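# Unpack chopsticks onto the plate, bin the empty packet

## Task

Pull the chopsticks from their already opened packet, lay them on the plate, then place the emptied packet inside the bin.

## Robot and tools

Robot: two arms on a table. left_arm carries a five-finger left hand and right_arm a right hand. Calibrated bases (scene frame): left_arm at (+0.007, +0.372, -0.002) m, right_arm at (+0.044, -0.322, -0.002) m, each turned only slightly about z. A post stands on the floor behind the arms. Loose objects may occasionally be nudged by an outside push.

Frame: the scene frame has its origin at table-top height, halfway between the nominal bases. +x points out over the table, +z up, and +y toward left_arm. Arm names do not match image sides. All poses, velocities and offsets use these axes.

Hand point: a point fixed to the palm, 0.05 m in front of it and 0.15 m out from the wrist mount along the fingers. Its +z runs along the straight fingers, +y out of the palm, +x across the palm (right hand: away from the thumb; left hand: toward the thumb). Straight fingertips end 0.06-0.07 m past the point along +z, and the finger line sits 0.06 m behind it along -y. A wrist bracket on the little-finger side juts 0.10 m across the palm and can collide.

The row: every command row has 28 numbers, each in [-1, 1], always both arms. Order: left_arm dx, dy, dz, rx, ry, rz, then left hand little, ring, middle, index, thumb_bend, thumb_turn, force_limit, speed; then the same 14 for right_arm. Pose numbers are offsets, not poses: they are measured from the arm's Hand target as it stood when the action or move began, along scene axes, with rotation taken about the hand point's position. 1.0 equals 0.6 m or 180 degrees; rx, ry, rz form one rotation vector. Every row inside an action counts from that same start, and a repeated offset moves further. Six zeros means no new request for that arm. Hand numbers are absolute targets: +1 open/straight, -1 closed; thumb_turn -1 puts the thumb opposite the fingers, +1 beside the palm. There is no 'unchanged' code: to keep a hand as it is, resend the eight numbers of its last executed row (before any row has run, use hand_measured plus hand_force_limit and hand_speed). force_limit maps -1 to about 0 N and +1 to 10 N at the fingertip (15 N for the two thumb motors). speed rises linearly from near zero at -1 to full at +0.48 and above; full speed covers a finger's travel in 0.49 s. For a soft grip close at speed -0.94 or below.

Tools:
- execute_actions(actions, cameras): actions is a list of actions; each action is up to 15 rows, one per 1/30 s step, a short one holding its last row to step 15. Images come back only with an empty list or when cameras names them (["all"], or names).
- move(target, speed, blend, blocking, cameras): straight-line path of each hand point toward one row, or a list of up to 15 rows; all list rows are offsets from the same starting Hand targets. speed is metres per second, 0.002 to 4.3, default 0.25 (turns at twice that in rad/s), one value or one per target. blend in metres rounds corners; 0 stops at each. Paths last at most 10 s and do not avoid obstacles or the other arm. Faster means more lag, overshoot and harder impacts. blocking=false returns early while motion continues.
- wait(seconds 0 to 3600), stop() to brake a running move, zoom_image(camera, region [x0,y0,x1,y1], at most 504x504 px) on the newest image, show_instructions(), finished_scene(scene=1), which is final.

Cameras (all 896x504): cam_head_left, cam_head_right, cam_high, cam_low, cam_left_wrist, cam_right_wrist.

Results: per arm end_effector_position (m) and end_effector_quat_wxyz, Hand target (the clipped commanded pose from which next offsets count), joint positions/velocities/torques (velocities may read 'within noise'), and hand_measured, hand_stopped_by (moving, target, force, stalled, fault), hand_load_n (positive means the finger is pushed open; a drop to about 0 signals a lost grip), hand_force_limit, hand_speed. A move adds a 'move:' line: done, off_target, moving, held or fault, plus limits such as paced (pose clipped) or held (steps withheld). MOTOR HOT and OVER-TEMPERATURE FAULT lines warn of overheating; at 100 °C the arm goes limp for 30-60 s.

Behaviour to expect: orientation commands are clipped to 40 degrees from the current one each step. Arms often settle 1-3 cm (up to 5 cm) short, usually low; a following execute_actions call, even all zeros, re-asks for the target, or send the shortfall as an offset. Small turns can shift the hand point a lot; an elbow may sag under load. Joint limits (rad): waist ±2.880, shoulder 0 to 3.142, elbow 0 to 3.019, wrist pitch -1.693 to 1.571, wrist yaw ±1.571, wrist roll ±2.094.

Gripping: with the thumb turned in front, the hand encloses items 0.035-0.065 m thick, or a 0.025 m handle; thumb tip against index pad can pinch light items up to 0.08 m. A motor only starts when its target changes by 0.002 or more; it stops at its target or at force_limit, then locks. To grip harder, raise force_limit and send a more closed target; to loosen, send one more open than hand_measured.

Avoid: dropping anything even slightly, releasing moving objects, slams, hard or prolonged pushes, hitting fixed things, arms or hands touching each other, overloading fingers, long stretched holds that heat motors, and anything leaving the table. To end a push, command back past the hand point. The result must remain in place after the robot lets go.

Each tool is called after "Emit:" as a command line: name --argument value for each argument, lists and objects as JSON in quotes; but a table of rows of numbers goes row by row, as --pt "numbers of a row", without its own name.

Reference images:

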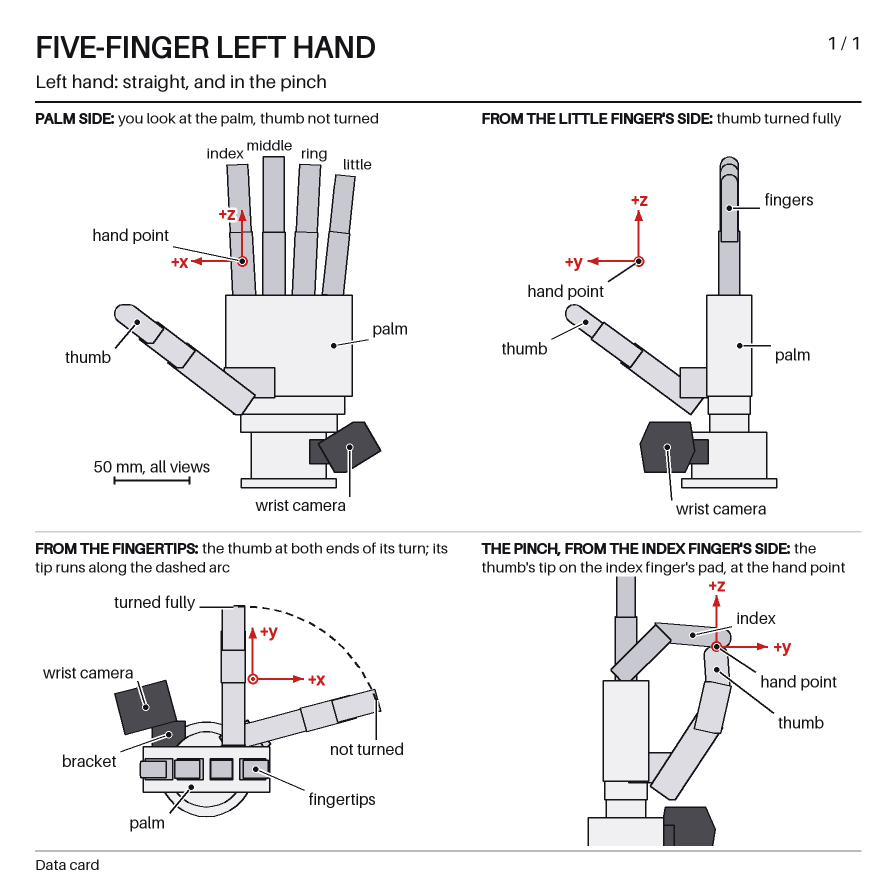

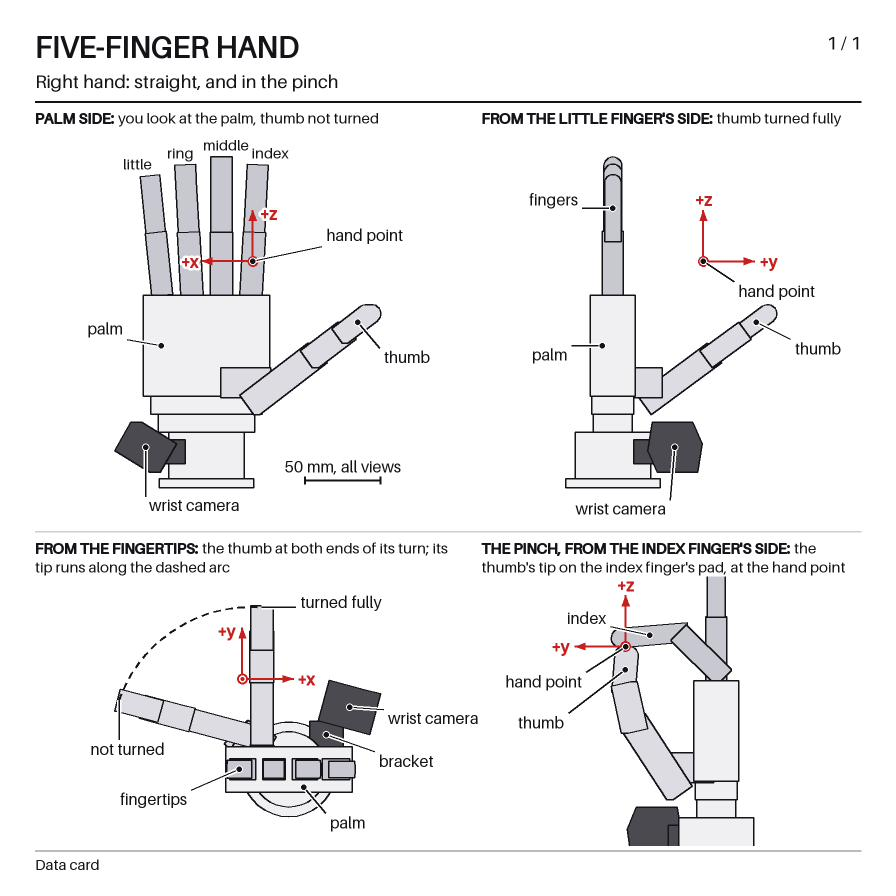

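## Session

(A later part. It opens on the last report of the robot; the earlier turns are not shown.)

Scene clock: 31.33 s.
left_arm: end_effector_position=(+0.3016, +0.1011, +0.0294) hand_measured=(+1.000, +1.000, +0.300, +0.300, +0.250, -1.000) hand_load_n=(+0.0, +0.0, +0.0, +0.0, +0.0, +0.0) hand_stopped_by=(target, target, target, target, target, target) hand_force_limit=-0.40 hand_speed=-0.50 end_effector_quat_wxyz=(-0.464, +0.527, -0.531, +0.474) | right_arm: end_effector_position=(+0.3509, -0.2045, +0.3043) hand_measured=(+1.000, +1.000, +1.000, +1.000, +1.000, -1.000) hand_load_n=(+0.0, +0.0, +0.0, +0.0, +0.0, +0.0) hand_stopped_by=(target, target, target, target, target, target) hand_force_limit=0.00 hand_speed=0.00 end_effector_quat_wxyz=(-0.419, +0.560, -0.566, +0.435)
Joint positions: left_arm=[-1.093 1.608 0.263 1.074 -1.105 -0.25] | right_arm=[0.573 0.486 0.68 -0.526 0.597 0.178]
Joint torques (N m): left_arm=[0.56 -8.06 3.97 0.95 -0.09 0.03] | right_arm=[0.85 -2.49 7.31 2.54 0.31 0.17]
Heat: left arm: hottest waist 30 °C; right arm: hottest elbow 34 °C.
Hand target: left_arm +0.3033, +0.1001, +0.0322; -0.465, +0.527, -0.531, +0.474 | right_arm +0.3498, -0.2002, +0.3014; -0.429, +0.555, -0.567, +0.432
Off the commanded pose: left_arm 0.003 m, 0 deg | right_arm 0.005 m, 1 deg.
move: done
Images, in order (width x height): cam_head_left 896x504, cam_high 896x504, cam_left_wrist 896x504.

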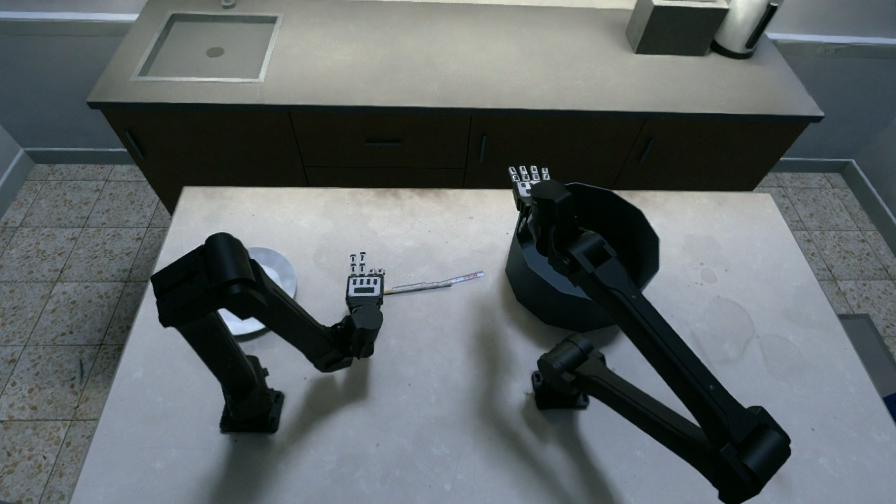

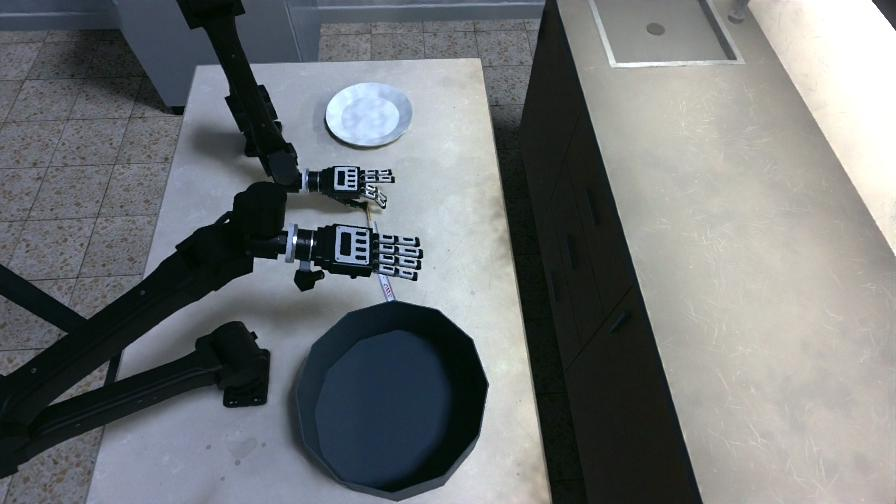

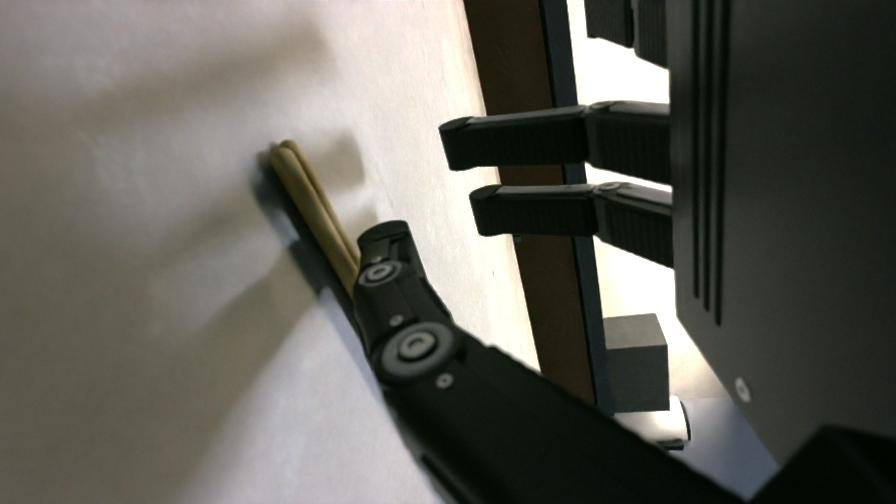

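Emit:
move --pt "-0.027 0 0 0 0 0 1 1 0.5 0.5 0.25 -1 -0.4 -0.3 0 0 0 0 0 0 1 1 1 1 1 -1 0 0" --pt "-0.027 0 -0.015 0 0 0 1 1 0.5 0.5 0.25 -1 -0.4 -0.3 0 0 0 0 0 0 1 1 1 1 1 -1 0 0" --speed 0.05 --cameras '["cam_left_wrist", "cam_high"]'

Emit:
zoom_image --camera "cam_high" --region '[340, 170, 400, 220]'

Emit:
zoom_image --camera "cam_left_wrist" --region '[240, 60, 540, 360]'

Scene clock: 33.43 s.
left_arm: end_effector_position=(+0.2906, +0.0983, +0.0283) hand_measured=(+1.000, +1.000, +0.500, +0.500, +0.250, -1.000) hand_load_n=(+0.0, +0.0, +0.0, -0.5, +0.0, +0.0) hand_stopped_by=(target, target, target, target, target, target) hand_force_limit=-0.40 hand_speed=-0.30 end_effector_quat_wxyz=(-0.467, +0.527, -0.531, +0.472) | right_arm: end_effector_position=(+0.3509, -0.2045, +0.3043) hand_measured=(+1.000, +1.000, +1.000, +1.000, +1.000, -1.000) hand_load_n=(+0.0, +0.0, +0.0, +0.0, +0.0, +0.0) hand_stopped_by=(target, target, target, target, target, target) hand_force_limit=0.00 hand_speed=0.00 end_effector_quat_wxyz=(-0.419, +0.560, -0.566, +0.435)
Joint positions: left_arm=[-1.139 1.603 0.263 1.041 -1.156 -0.277] | right_arm=[0.573 0.486 0.68 -0.526 0.597 0.178]
Joint torques (N m): left_arm=[-0.21 -5.19 2.93 2.39 -0.26 -0.1] | right_arm=[1.2 -2.2 6.95 2.62 0.29 0.14]
Heat: left arm: hottest waist 30 °C; right arm: hottest elbow 34 °C.
Hand target: left_arm +0.2871, +0.1000, +0.0233; -0.464, +0.527, -0.531, +0.474 | right_arm +0.3498, -0.2002, +0.3014; -0.429, +0.555, -0.567, +0.432
Off the commanded pose: left_arm 0.006 m, 0 deg | right_arm 0.005 m, 1 deg.
move: done
Images, in order (width x height): cam_high 896x504, cam_left_wrist 896x504.

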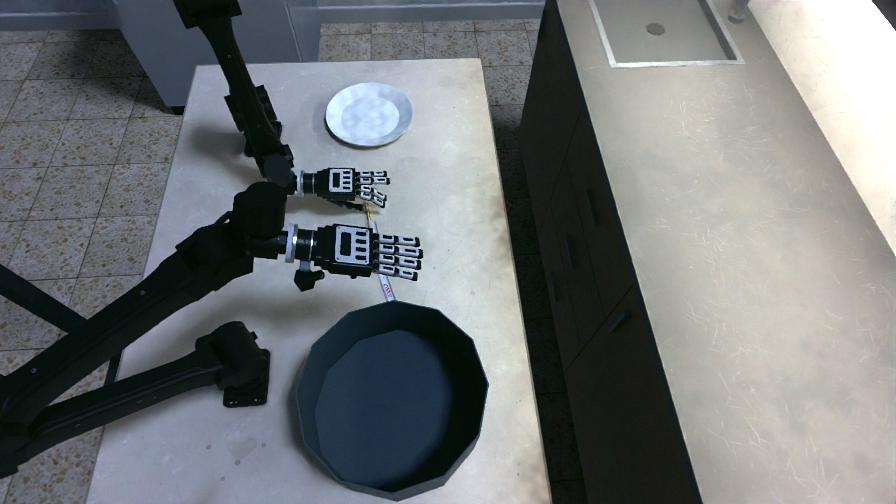

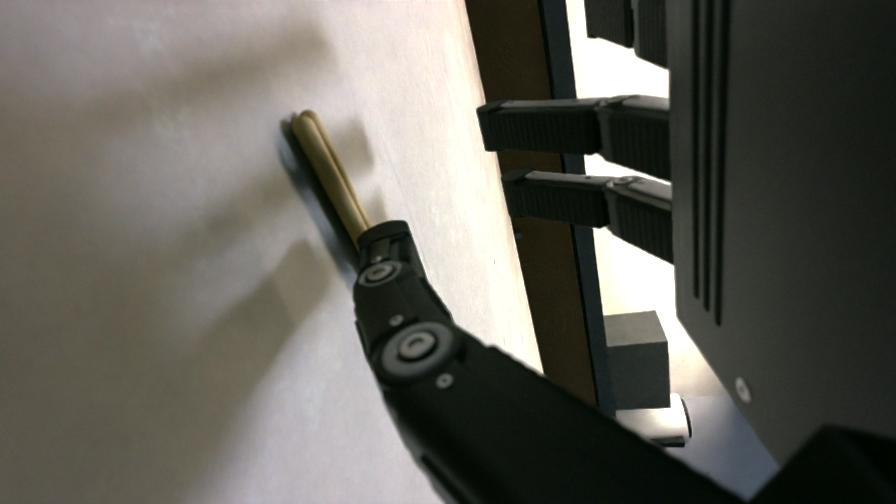

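Scaled by 8.400 from the camera's image (finer frame: 1280x720).

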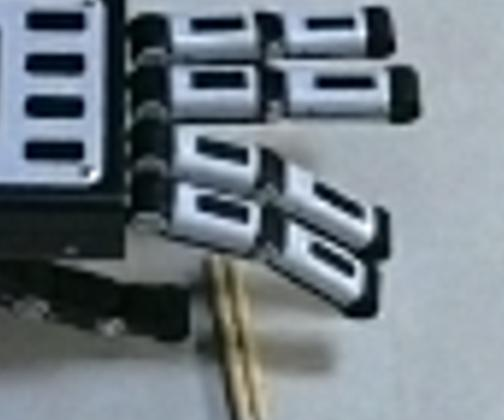

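Scaled by 1.680 from the camera's image (finer frame: 1280x720).

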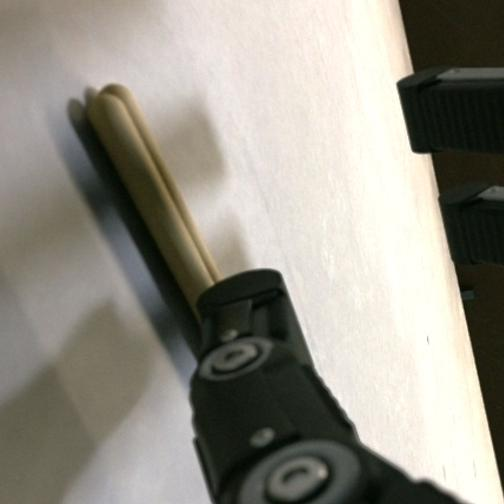

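Emit:
move --pt "0 0 -0.016 0 0 0 1 1 0.5 0.5 0.25 -1 -0.4 -0.3 0 0 0 0 0 0 1 1 1 1 1 -1 0 0" --speed 0.05 --cameras '["cam_left_wrist", "cam_high"]'

Emit:
zoom_image --camera "cam_high" --region '[340, 170, 400, 220]'

Emit:
zoom_image --camera "cam_left_wrist" --region '[240, 60, 540, 360]'

Scene clock: 34.67 s.
left_arm: end_effector_position=(+0.2906, +0.0981, +0.0187) hand_measured=(+1.000, +1.000, +0.500, +0.500, +0.250, -1.000) hand_load_n=(+0.0, +0.0, +0.0, +0.0, +0.5, +0.0) hand_stopped_by=(target, target, target, target, target, target) hand_force_limit=-0.40 hand_speed=-0.30 end_effector_quat_wxyz=(-0.466, +0.528, -0.529, +0.473) | right_arm: end_effector_position=(+0.3509, -0.2045, +0.3043) hand_measured=(+1.000, +1.000, +1.000, +1.000, +1.000, -1.000) hand_load_n=(+0.0, +0.0, +0.0, +0.0, +0.0, +0.0) hand_stopped_by=(target, target, target, target, target, target) hand_force_limit=0.00 hand_speed=0.00 end_effector_quat_wxyz=(-0.419, +0.560, -0.566, +0.435)
Joint positions: left_arm=[-1.139 1.661 0.263 1.099 -1.156 -0.282] | right_arm=[0.573 0.486 0.68 -0.526 0.597 0.178]
Joint torques (N m): left_arm=[-0.21 -5.54 2.52 2.45 -0.26 -0.05] | right_arm=[2.02 -2.61 7.17 2.93 0.3 0.13]
Heat: left arm: hottest waist 30 °C; right arm: hottest elbow 34 °C.
Hand target: left_arm +0.2871, +0.1000, +0.0136; -0.464, +0.527, -0.531, +0.474 | right_arm +0.3498, -0.2002, +0.3014; -0.429, +0.555, -0.567, +0.432
Off the commanded pose: left_arm 0.006 m, 0 deg | right_arm 0.005 m, 1 deg.
move: done
Images, in order (width x height): cam_high 896x504, cam_left_wrist 896x504.

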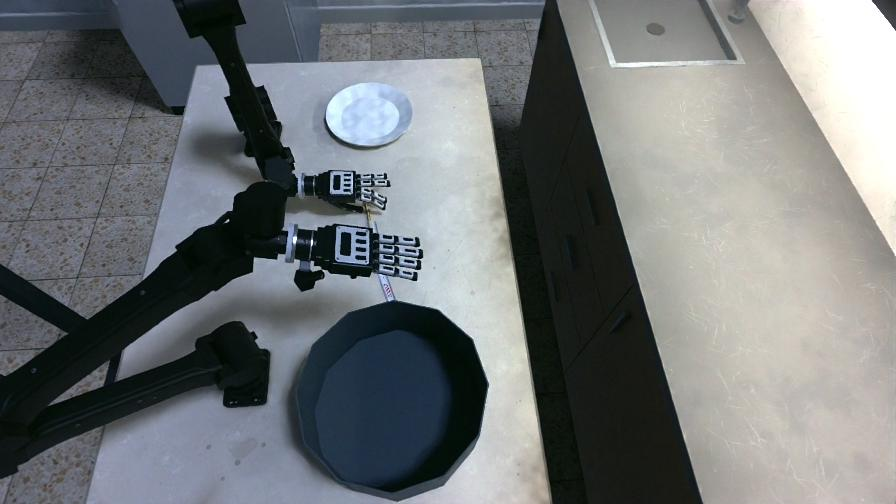

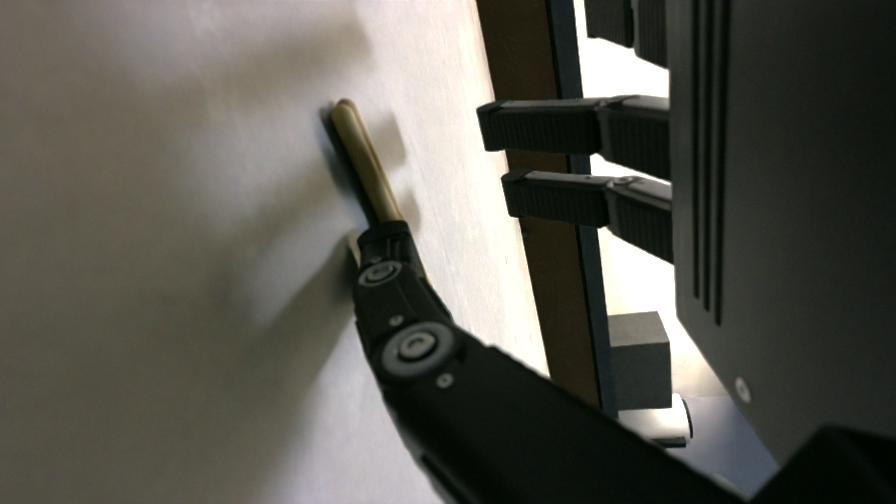

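Scaled by 8.400 from the camera's image (finer frame: 1280x720).

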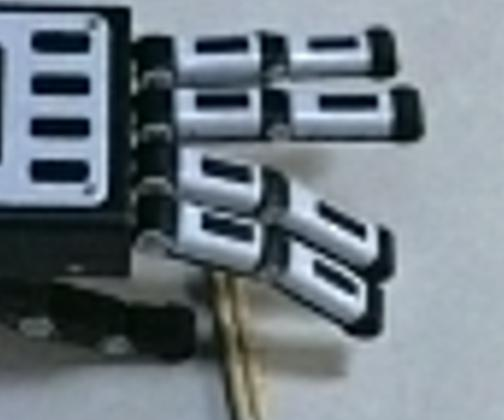

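Scaled by 1.680 from the camera's image (finer frame: 1280x720).

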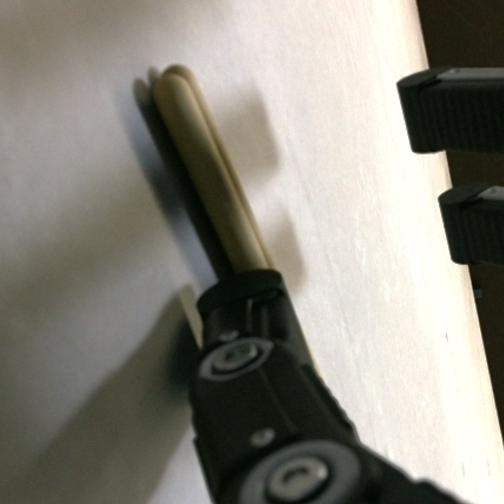

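Emit:
move --pt "0 0 -0.006 0 0 0 1 1 0.3 0.3 0.25 -1 -0.4 -0.3 0 0 0 0 0 0 1 1 1 1 1 -1 0 0" --speed 0.05 --cameras '["cam_left_wrist", "cam_high"]'

Emit:
zoom_image --camera "cam_high" --region '[340, 170, 400, 220]'

Emit:
zoom_image --camera "cam_left_wrist" --region '[240, 60, 540, 360]'

Scene clock: 35.67 s.
left_arm: end_effector_position=(+0.2906, +0.0983, +0.0150) hand_measured=(+1.000, +1.000, +0.300, +0.300, +0.250, -1.000) hand_load_n=(+0.0, +0.0, +0.0, +0.0, +0.0, +0.0) hand_stopped_by=(target, target, target, target, target, target) hand_force_limit=-0.40 hand_speed=-0.30 end_effector_quat_wxyz=(-0.466, +0.528, -0.529, +0.473) | right_arm: end_effector_position=(+0.3509, -0.2045, +0.3043) hand_measured=(+1.000, +1.000, +1.000, +1.000, +1.000, -1.000) hand_load_n=(+0.0, +0.0, +0.0, +0.0, +0.0, +0.0) hand_stopped_by=(target, target, target, target, target, target) hand_force_limit=0.00 hand_speed=0.00 end_effector_quat_wxyz=(-0.419, +0.560, -0.566, +0.435)
Joint positions: left_arm=[-1.139 1.683 0.263 1.121 -1.156 -0.282] | right_arm=[0.573 0.486 0.68 -0.526 0.597 0.178]
Joint torques (N m): left_arm=[-0.21 -5.66 2.37 2.37 -0.26 -0.05] | right_arm=[1.2 -2.55 6.98 2.56 0.32 0.15]
Heat: left arm: hottest waist 30 °C; right arm: hottest elbow 34 °C.
Hand target: left_arm +0.2871, +0.1001, +0.0100; -0.465, +0.527, -0.531, +0.473 | right_arm +0.3498, -0.2002, +0.3014; -0.429, +0.555, -0.567, +0.432
Off the commanded pose: left_arm 0.006 m, 0 deg | right_arm 0.005 m, 1 deg.
move: done
Images, in order (width x height): cam_high 896x504, cam_left_wrist 896x504.

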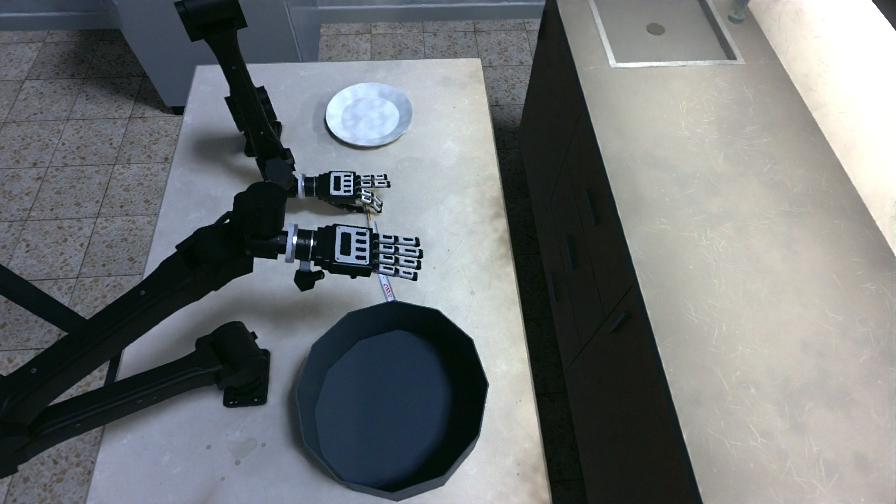

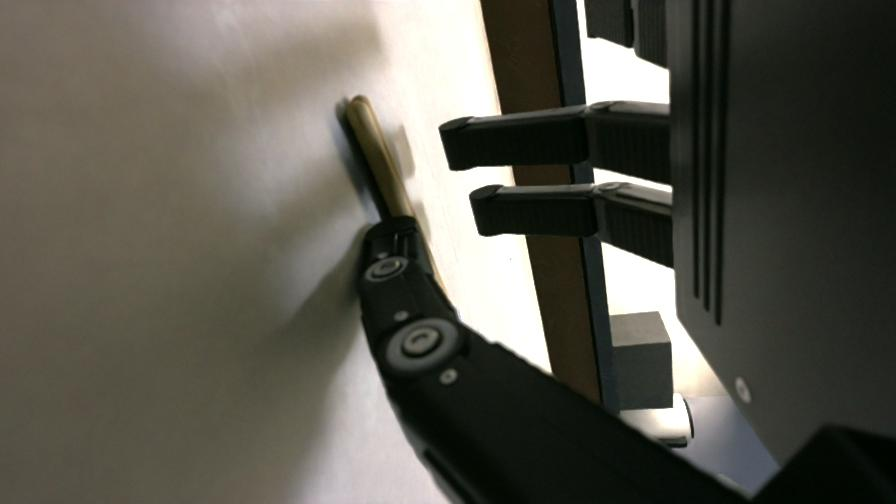

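Scaled by 8.400 from the camera's image (finer frame: 1280x720).

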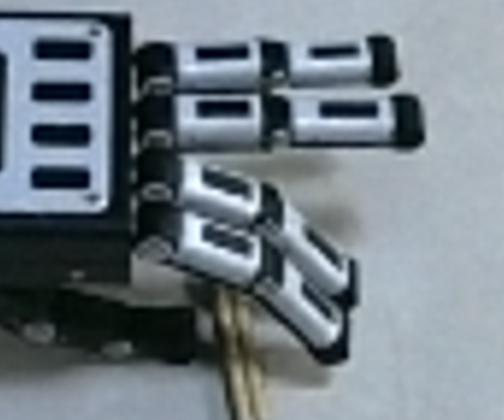

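Scaled by 1.680 from the camera's image (finer frame: 1280x720).

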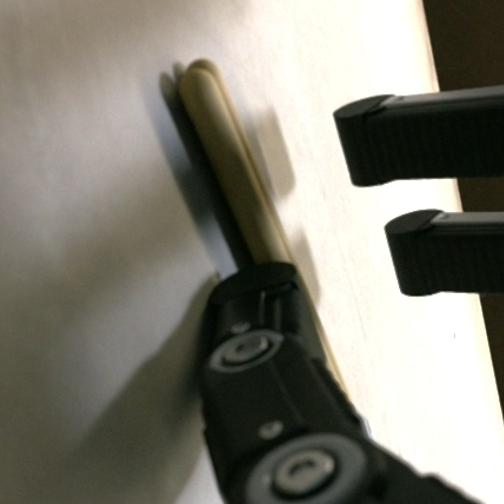

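Emit:
move --pt "0.017 0 0.003 0 0 0 1 1 0.2 0.2 0.25 -1 -0.4 -0.3 0 0 0 0 0 0 1 1 1 1 1 -1 0 0" --speed 0.05 --cameras '["cam_left_wrist", "cam_high"]'

Emit:
zoom_image --camera "cam_high" --region '[340, 170, 400, 220]'

Emit:
zoom_image --camera "cam_left_wrist" --region '[240, 60, 540, 360]'

Scene clock: 36.70 s.
left_arm: end_effector_position=(+0.2953, +0.0978, +0.0157) hand_measured=(+1.000, +1.000, +0.200, +0.200, +0.250, -1.000) hand_load_n=(+0.0, +0.0, +0.0, -0.5, +0.0, +0.0) hand_stopped_by=(target, target, target, target, target, target) hand_force_limit=-0.40 hand_speed=-0.30 end_effector_quat_wxyz=(-0.461, +0.529, -0.530, +0.477) | right_arm: end_effector_position=(+0.3509, -0.2045, +0.3043) hand_measured=(+1.000, +1.000, +1.000, +1.000, +1.000, -1.000) hand_load_n=(+0.0, +0.0, +0.0, +0.0, +0.0, +0.0) hand_stopped_by=(target, target, target, target, target, target) hand_force_limit=0.00 hand_speed=0.00 end_effector_quat_wxyz=(-0.419, +0.560, -0.566, +0.435)
Joint positions: left_arm=[-1.118 1.686 0.263 1.139 -1.126 -0.273] | right_arm=[0.573 0.486 0.68 -0.526 0.597 0.178]
Joint torques (N m): left_arm=[0.79 -5.6 3.03 2.44 -0.04 0.09] | right_arm=[1.49 -2.37 7.2 2.65 0.29 0.2]
Heat: left arm: hottest waist 30 °C; right arm: hottest elbow 34 °C.
Hand target: left_arm +0.2972, +0.1000, +0.0118; -0.464, +0.527, -0.531, +0.474 | right_arm +0.3498, -0.2002, +0.3014; -0.429, +0.555, -0.567, +0.432
Off the commanded pose: left_arm 0.005 m, 1 deg | right_arm 0.005 m, 1 deg.
move: done
Images, in order (width x height): cam_high 896x504, cam_left_wrist 896x504.

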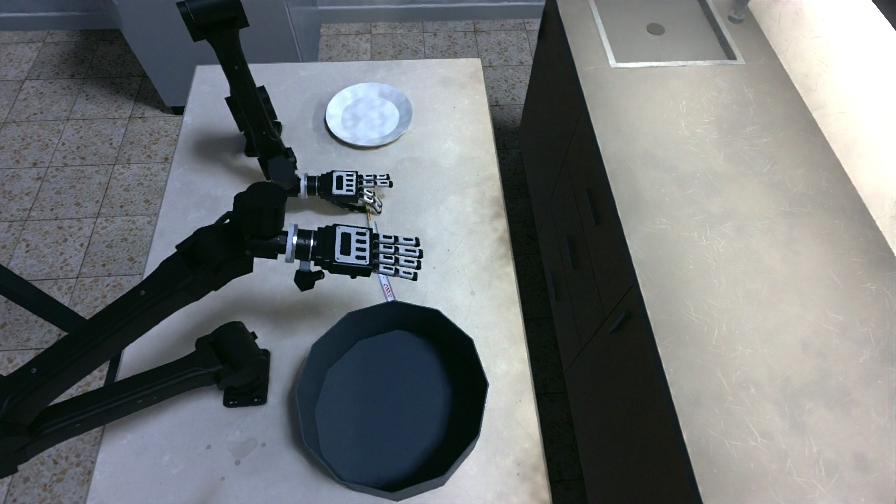

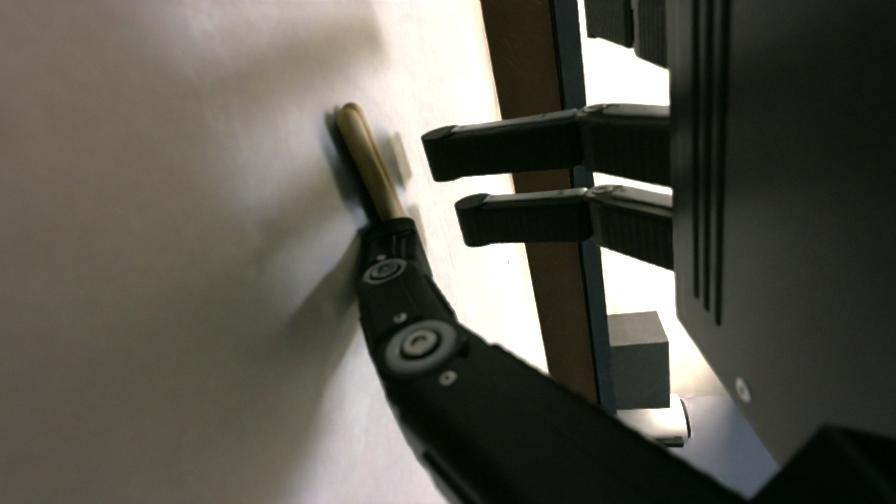

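Scaled by 8.400 from the camera's image (finer frame: 1280x720).

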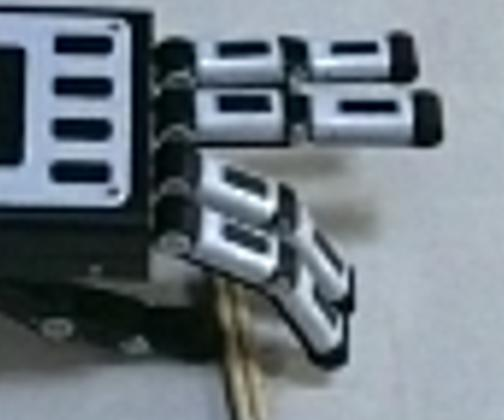

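Scaled by 1.680 from the camera's image (finer frame: 1280x720).

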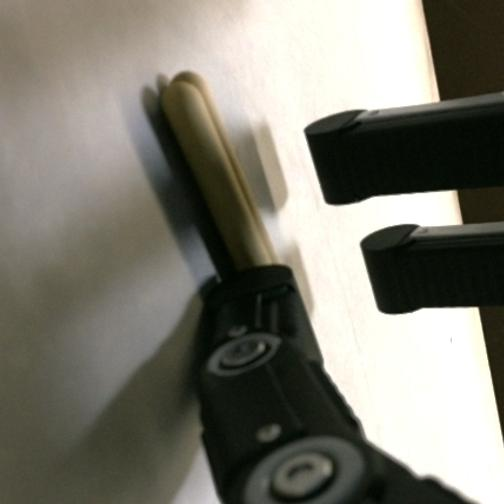

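Emit:
move --pt "0 0 0 0 0 0 1 1 0.0 0.0 0.25 -1 -0.5 -0.85 0 0 0 0 0 0 1 1 1 1 1 -1 0 0" --speed 0.05 --cameras '["cam_left_wrist", "cam_high"]'

Emit:
zoom_image --camera "cam_high" --region '[340, 170, 400, 220]'

Emit:
zoom_image --camera "cam_left_wrist" --region '[240, 60, 540, 360]'

Scene clock: 38.10 s.
left_arm: end_effector_position=(+0.2953, +0.0978, +0.0157) hand_measured=(+1.000, +1.000, +0.000, +0.000, +0.250, -1.000) hand_load_n=(+0.0, -0.5, +0.0, +0.0, +0.0, +0.0) hand_stopped_by=(target, target, target, target, target, target) hand_force_limit=-0.50 hand_speed=-0.85 end_effector_quat_wxyz=(-0.461, +0.528, -0.530, +0.477) | right_arm: end_effector_position=(+0.3509, -0.2045, +0.3043) hand_measured=(+1.000, +1.000, +1.000, +1.000, +1.000, -1.000) hand_load_n=(+0.0, +0.0, +0.0, +0.0, +0.0, +0.0) hand_stopped_by=(target, target, target, target, target, target) hand_force_limit=0.00 hand_speed=0.00 end_effector_quat_wxyz=(-0.419, +0.560, -0.566, +0.435)
Joint positions: left_arm=[-1.118 1.686 0.263 1.139 -1.126 -0.272] | right_arm=[0.573 0.486 0.68 -0.526 0.597 0.178]
Joint torques (N m): left_arm=[0.85 -5.6 3.04 2.44 -0.05 0.1] | right_arm=[1.49 -2.37 7.21 2.61 0.32 0.22]
Heat: left arm: hottest waist 30 °C; right arm: hottest elbow 34 °C.
Hand target: left_arm +0.2973, +0.1001, +0.0117; -0.465, +0.527, -0.531, +0.473 | right_arm +0.3498, -0.2002, +0.3014; -0.429, +0.555, -0.567, +0.432
Off the commanded pose: left_arm 0.005 m, 1 deg | right_arm 0.005 m, 1 deg.
move: done
Images, in order (width x height): cam_high 896x504, cam_left_wrist 896x504.

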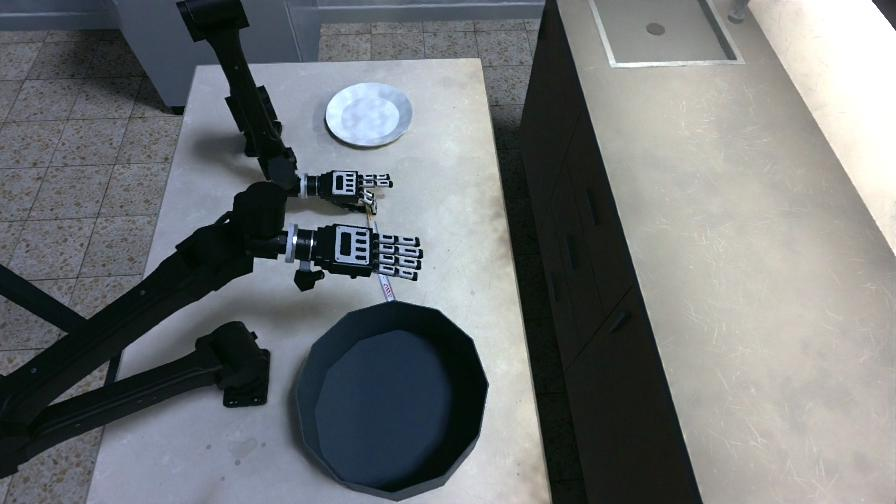

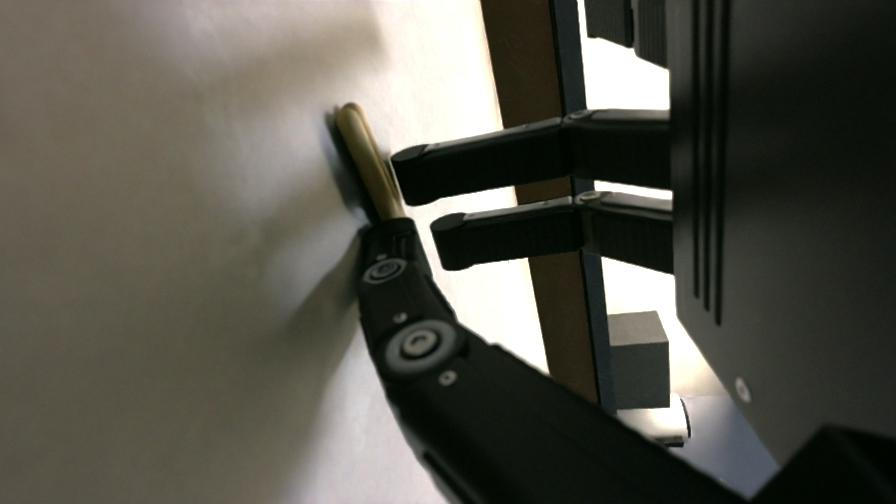

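Scaled by 8.400 from the camera's image (finer frame: 1280x720).

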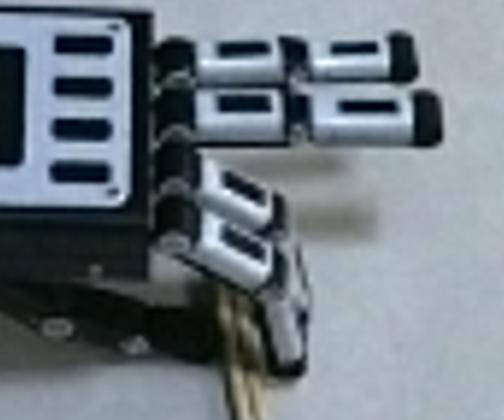

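Scaled by 1.680 from the camera's image (finer frame: 1280x720).

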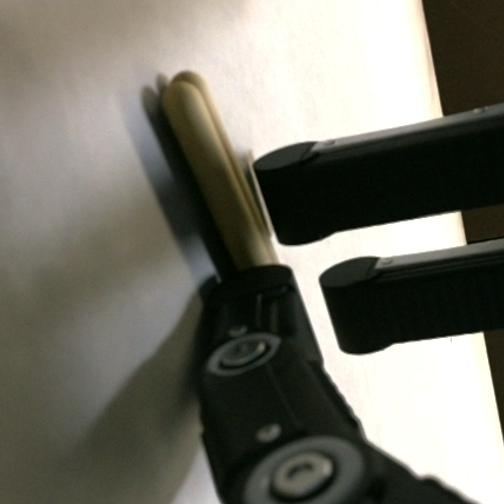

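Emit:
move --pt "0 0 0 0 0 0 1 1 -0.25 -0.25 0.25 -1 -0.6 -0.9 0 0 0 0 0 0 1 1 1 1 1 -1 0 0" --speed 0.05 --cameras '["cam_left_wrist", "cam_high"]'

Emit:
zoom_image --camera "cam_high" --region '[340, 170, 400, 220]'

Emit:
zoom_image --camera "cam_left_wrist" --region '[240, 60, 540, 360]'

Scene clock: 39.47 s.
left_arm: end_effector_position=(+0.2957, +0.0973, +0.0168) hand_measured=(+1.000, +1.000, -0.138, -0.250, +0.250, -1.000) hand_load_n=(+0.0, +0.0, +0.0, +1.0, +0.0, +0.0) hand_stopped_by=(target, target, force, target, target, target) hand_force_limit=-0.60 hand_speed=-0.90 end_effector_quat_wxyz=(-0.460, +0.529, -0.528, +0.479) | right_arm: end_effector_position=(+0.3509, -0.2045, +0.3043) hand_measured=(+1.000, +1.000, +1.000, +1.000, +1.000, -1.000) hand_load_n=(+0.0, +0.0, +0.0, +0.0, +0.0, +0.0) hand_stopped_by=(target, target, target, target, target, target) hand_force_limit=0.00 hand_speed=0.00 end_effector_quat_wxyz=(-0.419, +0.560, -0.566, +0.435)
Joint positions: left_arm=[-1.118 1.686 0.263 1.146 -1.126 -0.272] | right_arm=[0.573 0.486 0.68 -0.526 0.597 0.178]
Joint torques (N m): left_arm=[0.73 -5.6 3.02 2.21 -0.07 0.1] | right_arm=[1.55 -2.61 7.2 2.73 0.35 0.17]
Heat: left arm: hottest waist 30 °C; right arm: hottest elbow 34 °C.
Hand target: left_arm +0.2973, +0.1001, +0.0117; -0.465, +0.527, -0.531, +0.473 | right_arm +0.3498, -0.2002, +0.3014; -0.429, +0.555, -0.567, +0.432
Off the commanded pose: left_arm 0.006 m, 1 deg | right_arm 0.005 m, 1 deg.
move: done
Images, in order (width x height): cam_high 896x504, cam_left_wrist 896x504.

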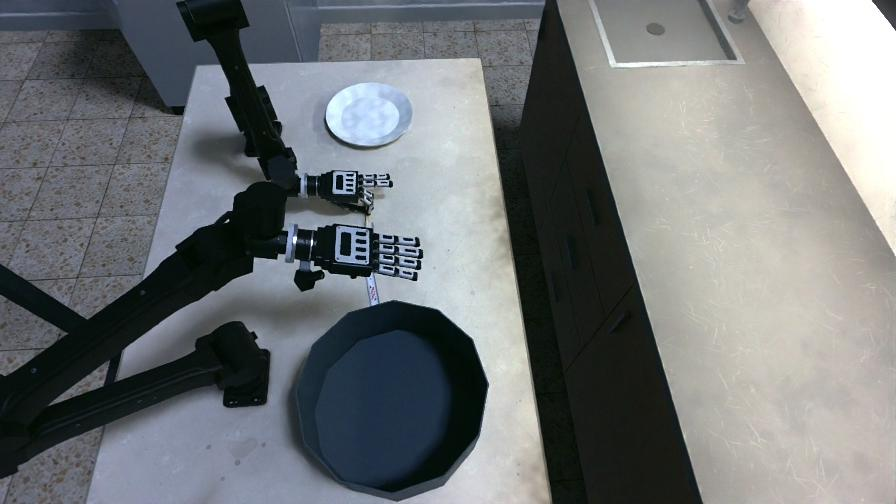

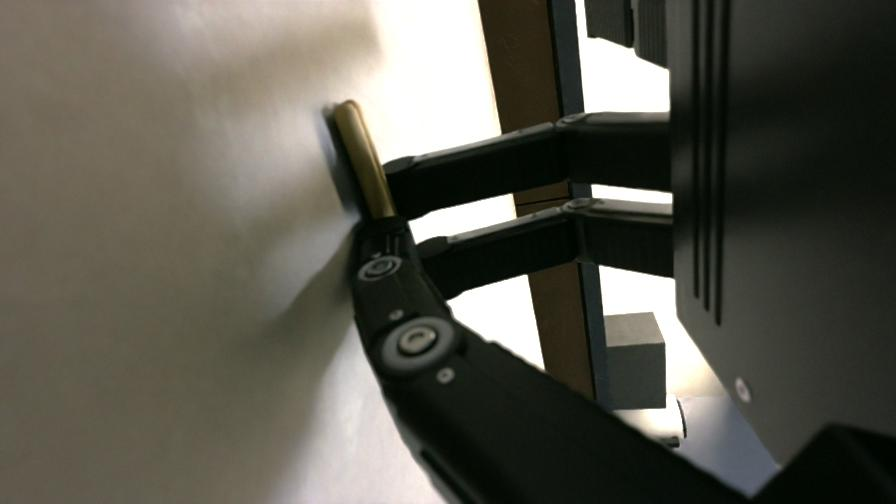

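Scaled by 8.400 from the camera's image (finer frame: 1280x720).

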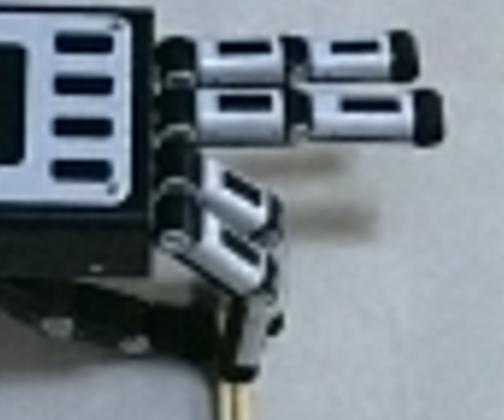

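Scaled by 1.680 from the camera's image (finer frame: 1280x720).

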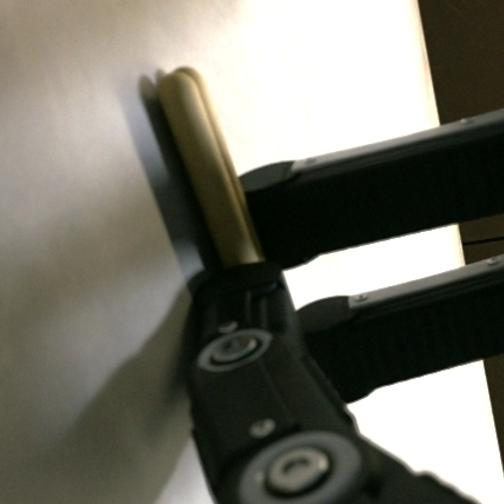

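Emit:
move --pt "0 0 0 0 0 0 1 1 -0.35 -0.4 0.25 -1 -0.4 -0.9 0 0 0 0 0 0 1 1 1 1 1 -1 0 0" --speed 0.05 --cameras '["cam_left_wrist", "cam_high"]'

Emit:
zoom_image --camera "cam_high" --region '[340, 170, 400, 220]'

Emit:
zoom_image --camera "cam_left_wrist" --region '[240, 60, 540, 360]'

Scene clock: 40.23 s.
left_arm: end_effector_position=(+0.2959, +0.0973, +0.0170) hand_measured=(+1.000, +1.000, -0.156, -0.314, +0.250, -1.000) hand_load_n=(+0.0, +0.0, +2.5, +3.0, +2.5, +0.0) hand_stopped_by=(target, target, force, force, target, target) hand_force_limit=-0.40 hand_speed=-0.90 end_effector_quat_wxyz=(-0.460, +0.529, -0.527, +0.479) | right_arm: end_effector_position=(+0.3509, -0.2045, +0.3043) hand_measured=(+1.000, +1.000, +1.000, +1.000, +1.000, -1.000) hand_load_n=(+0.0, +0.0, +0.0, +0.0, -0.5, +0.0) hand_stopped_by=(target, target, target, target, target, target) hand_force_limit=0.00 hand_speed=0.00 end_effector_quat_wxyz=(-0.419, +0.560, -0.566, +0.435)
Joint positions: left_arm=[-1.117 1.686 0.263 1.147 -1.126 -0.272] | right_arm=[0.573 0.486 0.68 -0.526 0.597 0.178]
Joint torques (N m): left_arm=[0.67 -5.54 3.02 2.14 -0.07 0.11] | right_arm=[1.67 -2.02 7.12 2.71 0.3 0.16]
Heat: left arm: hottest waist 30 °C; right arm: hottest elbow 34 °C.
Hand target: left_arm +0.2973, +0.1001, +0.0117; -0.465, +0.527, -0.532, +0.473 | right_arm +0.3498, -0.2002, +0.3014; -0.429, +0.555, -0.567, +0.432
Off the commanded pose: left_arm 0.006 m, 1 deg | right_arm 0.005 m, 1 deg.
move: done
Images, in order (width x height): cam_high 896x504, cam_left_wrist 896x504.

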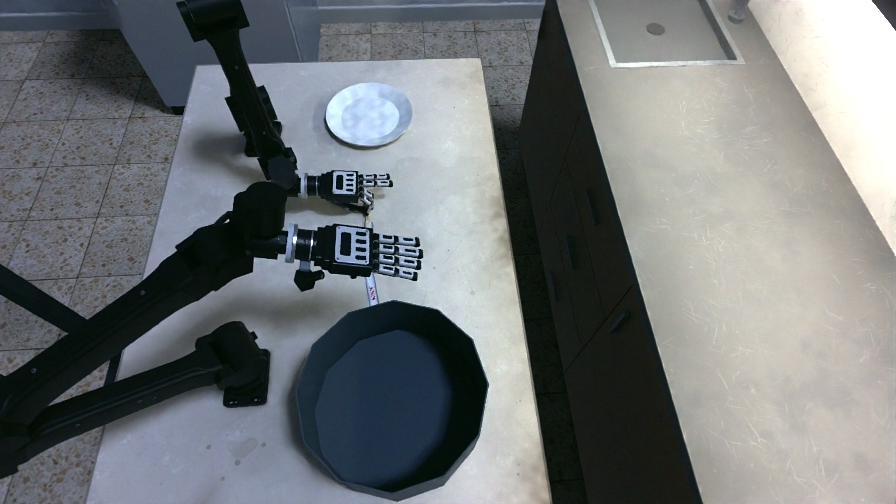

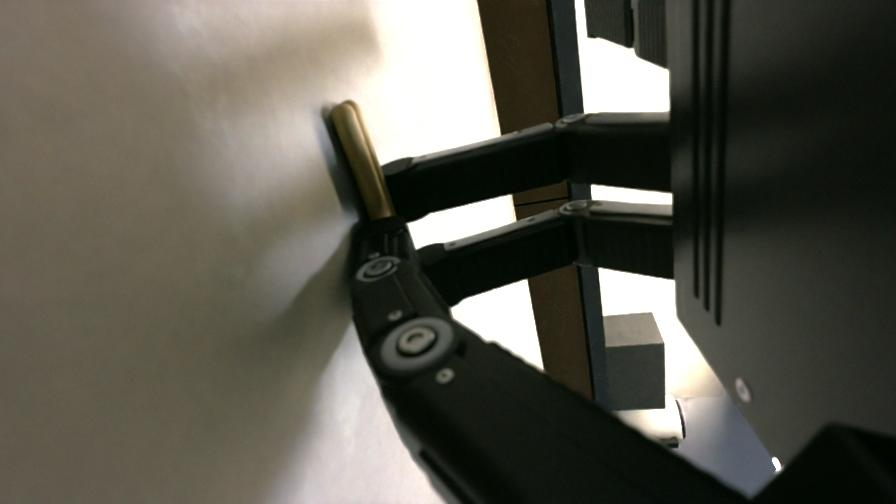

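Scaled by 8.400 from the camera's image (finer frame: 1280x720).

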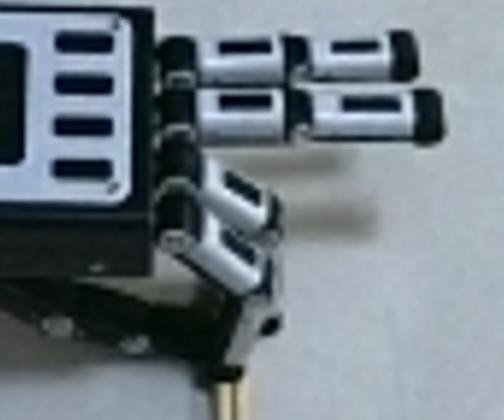

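Scaled by 1.680 from the camera's image (finer frame: 1280x720).

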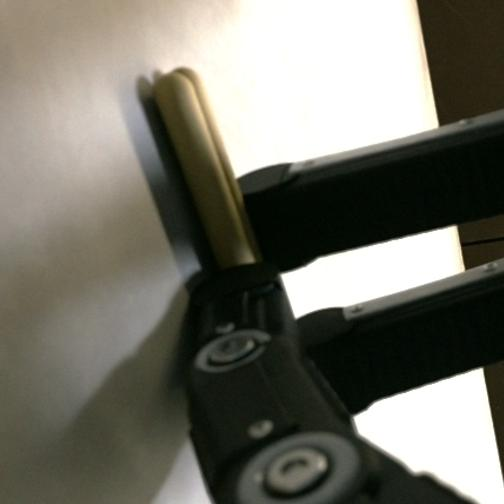

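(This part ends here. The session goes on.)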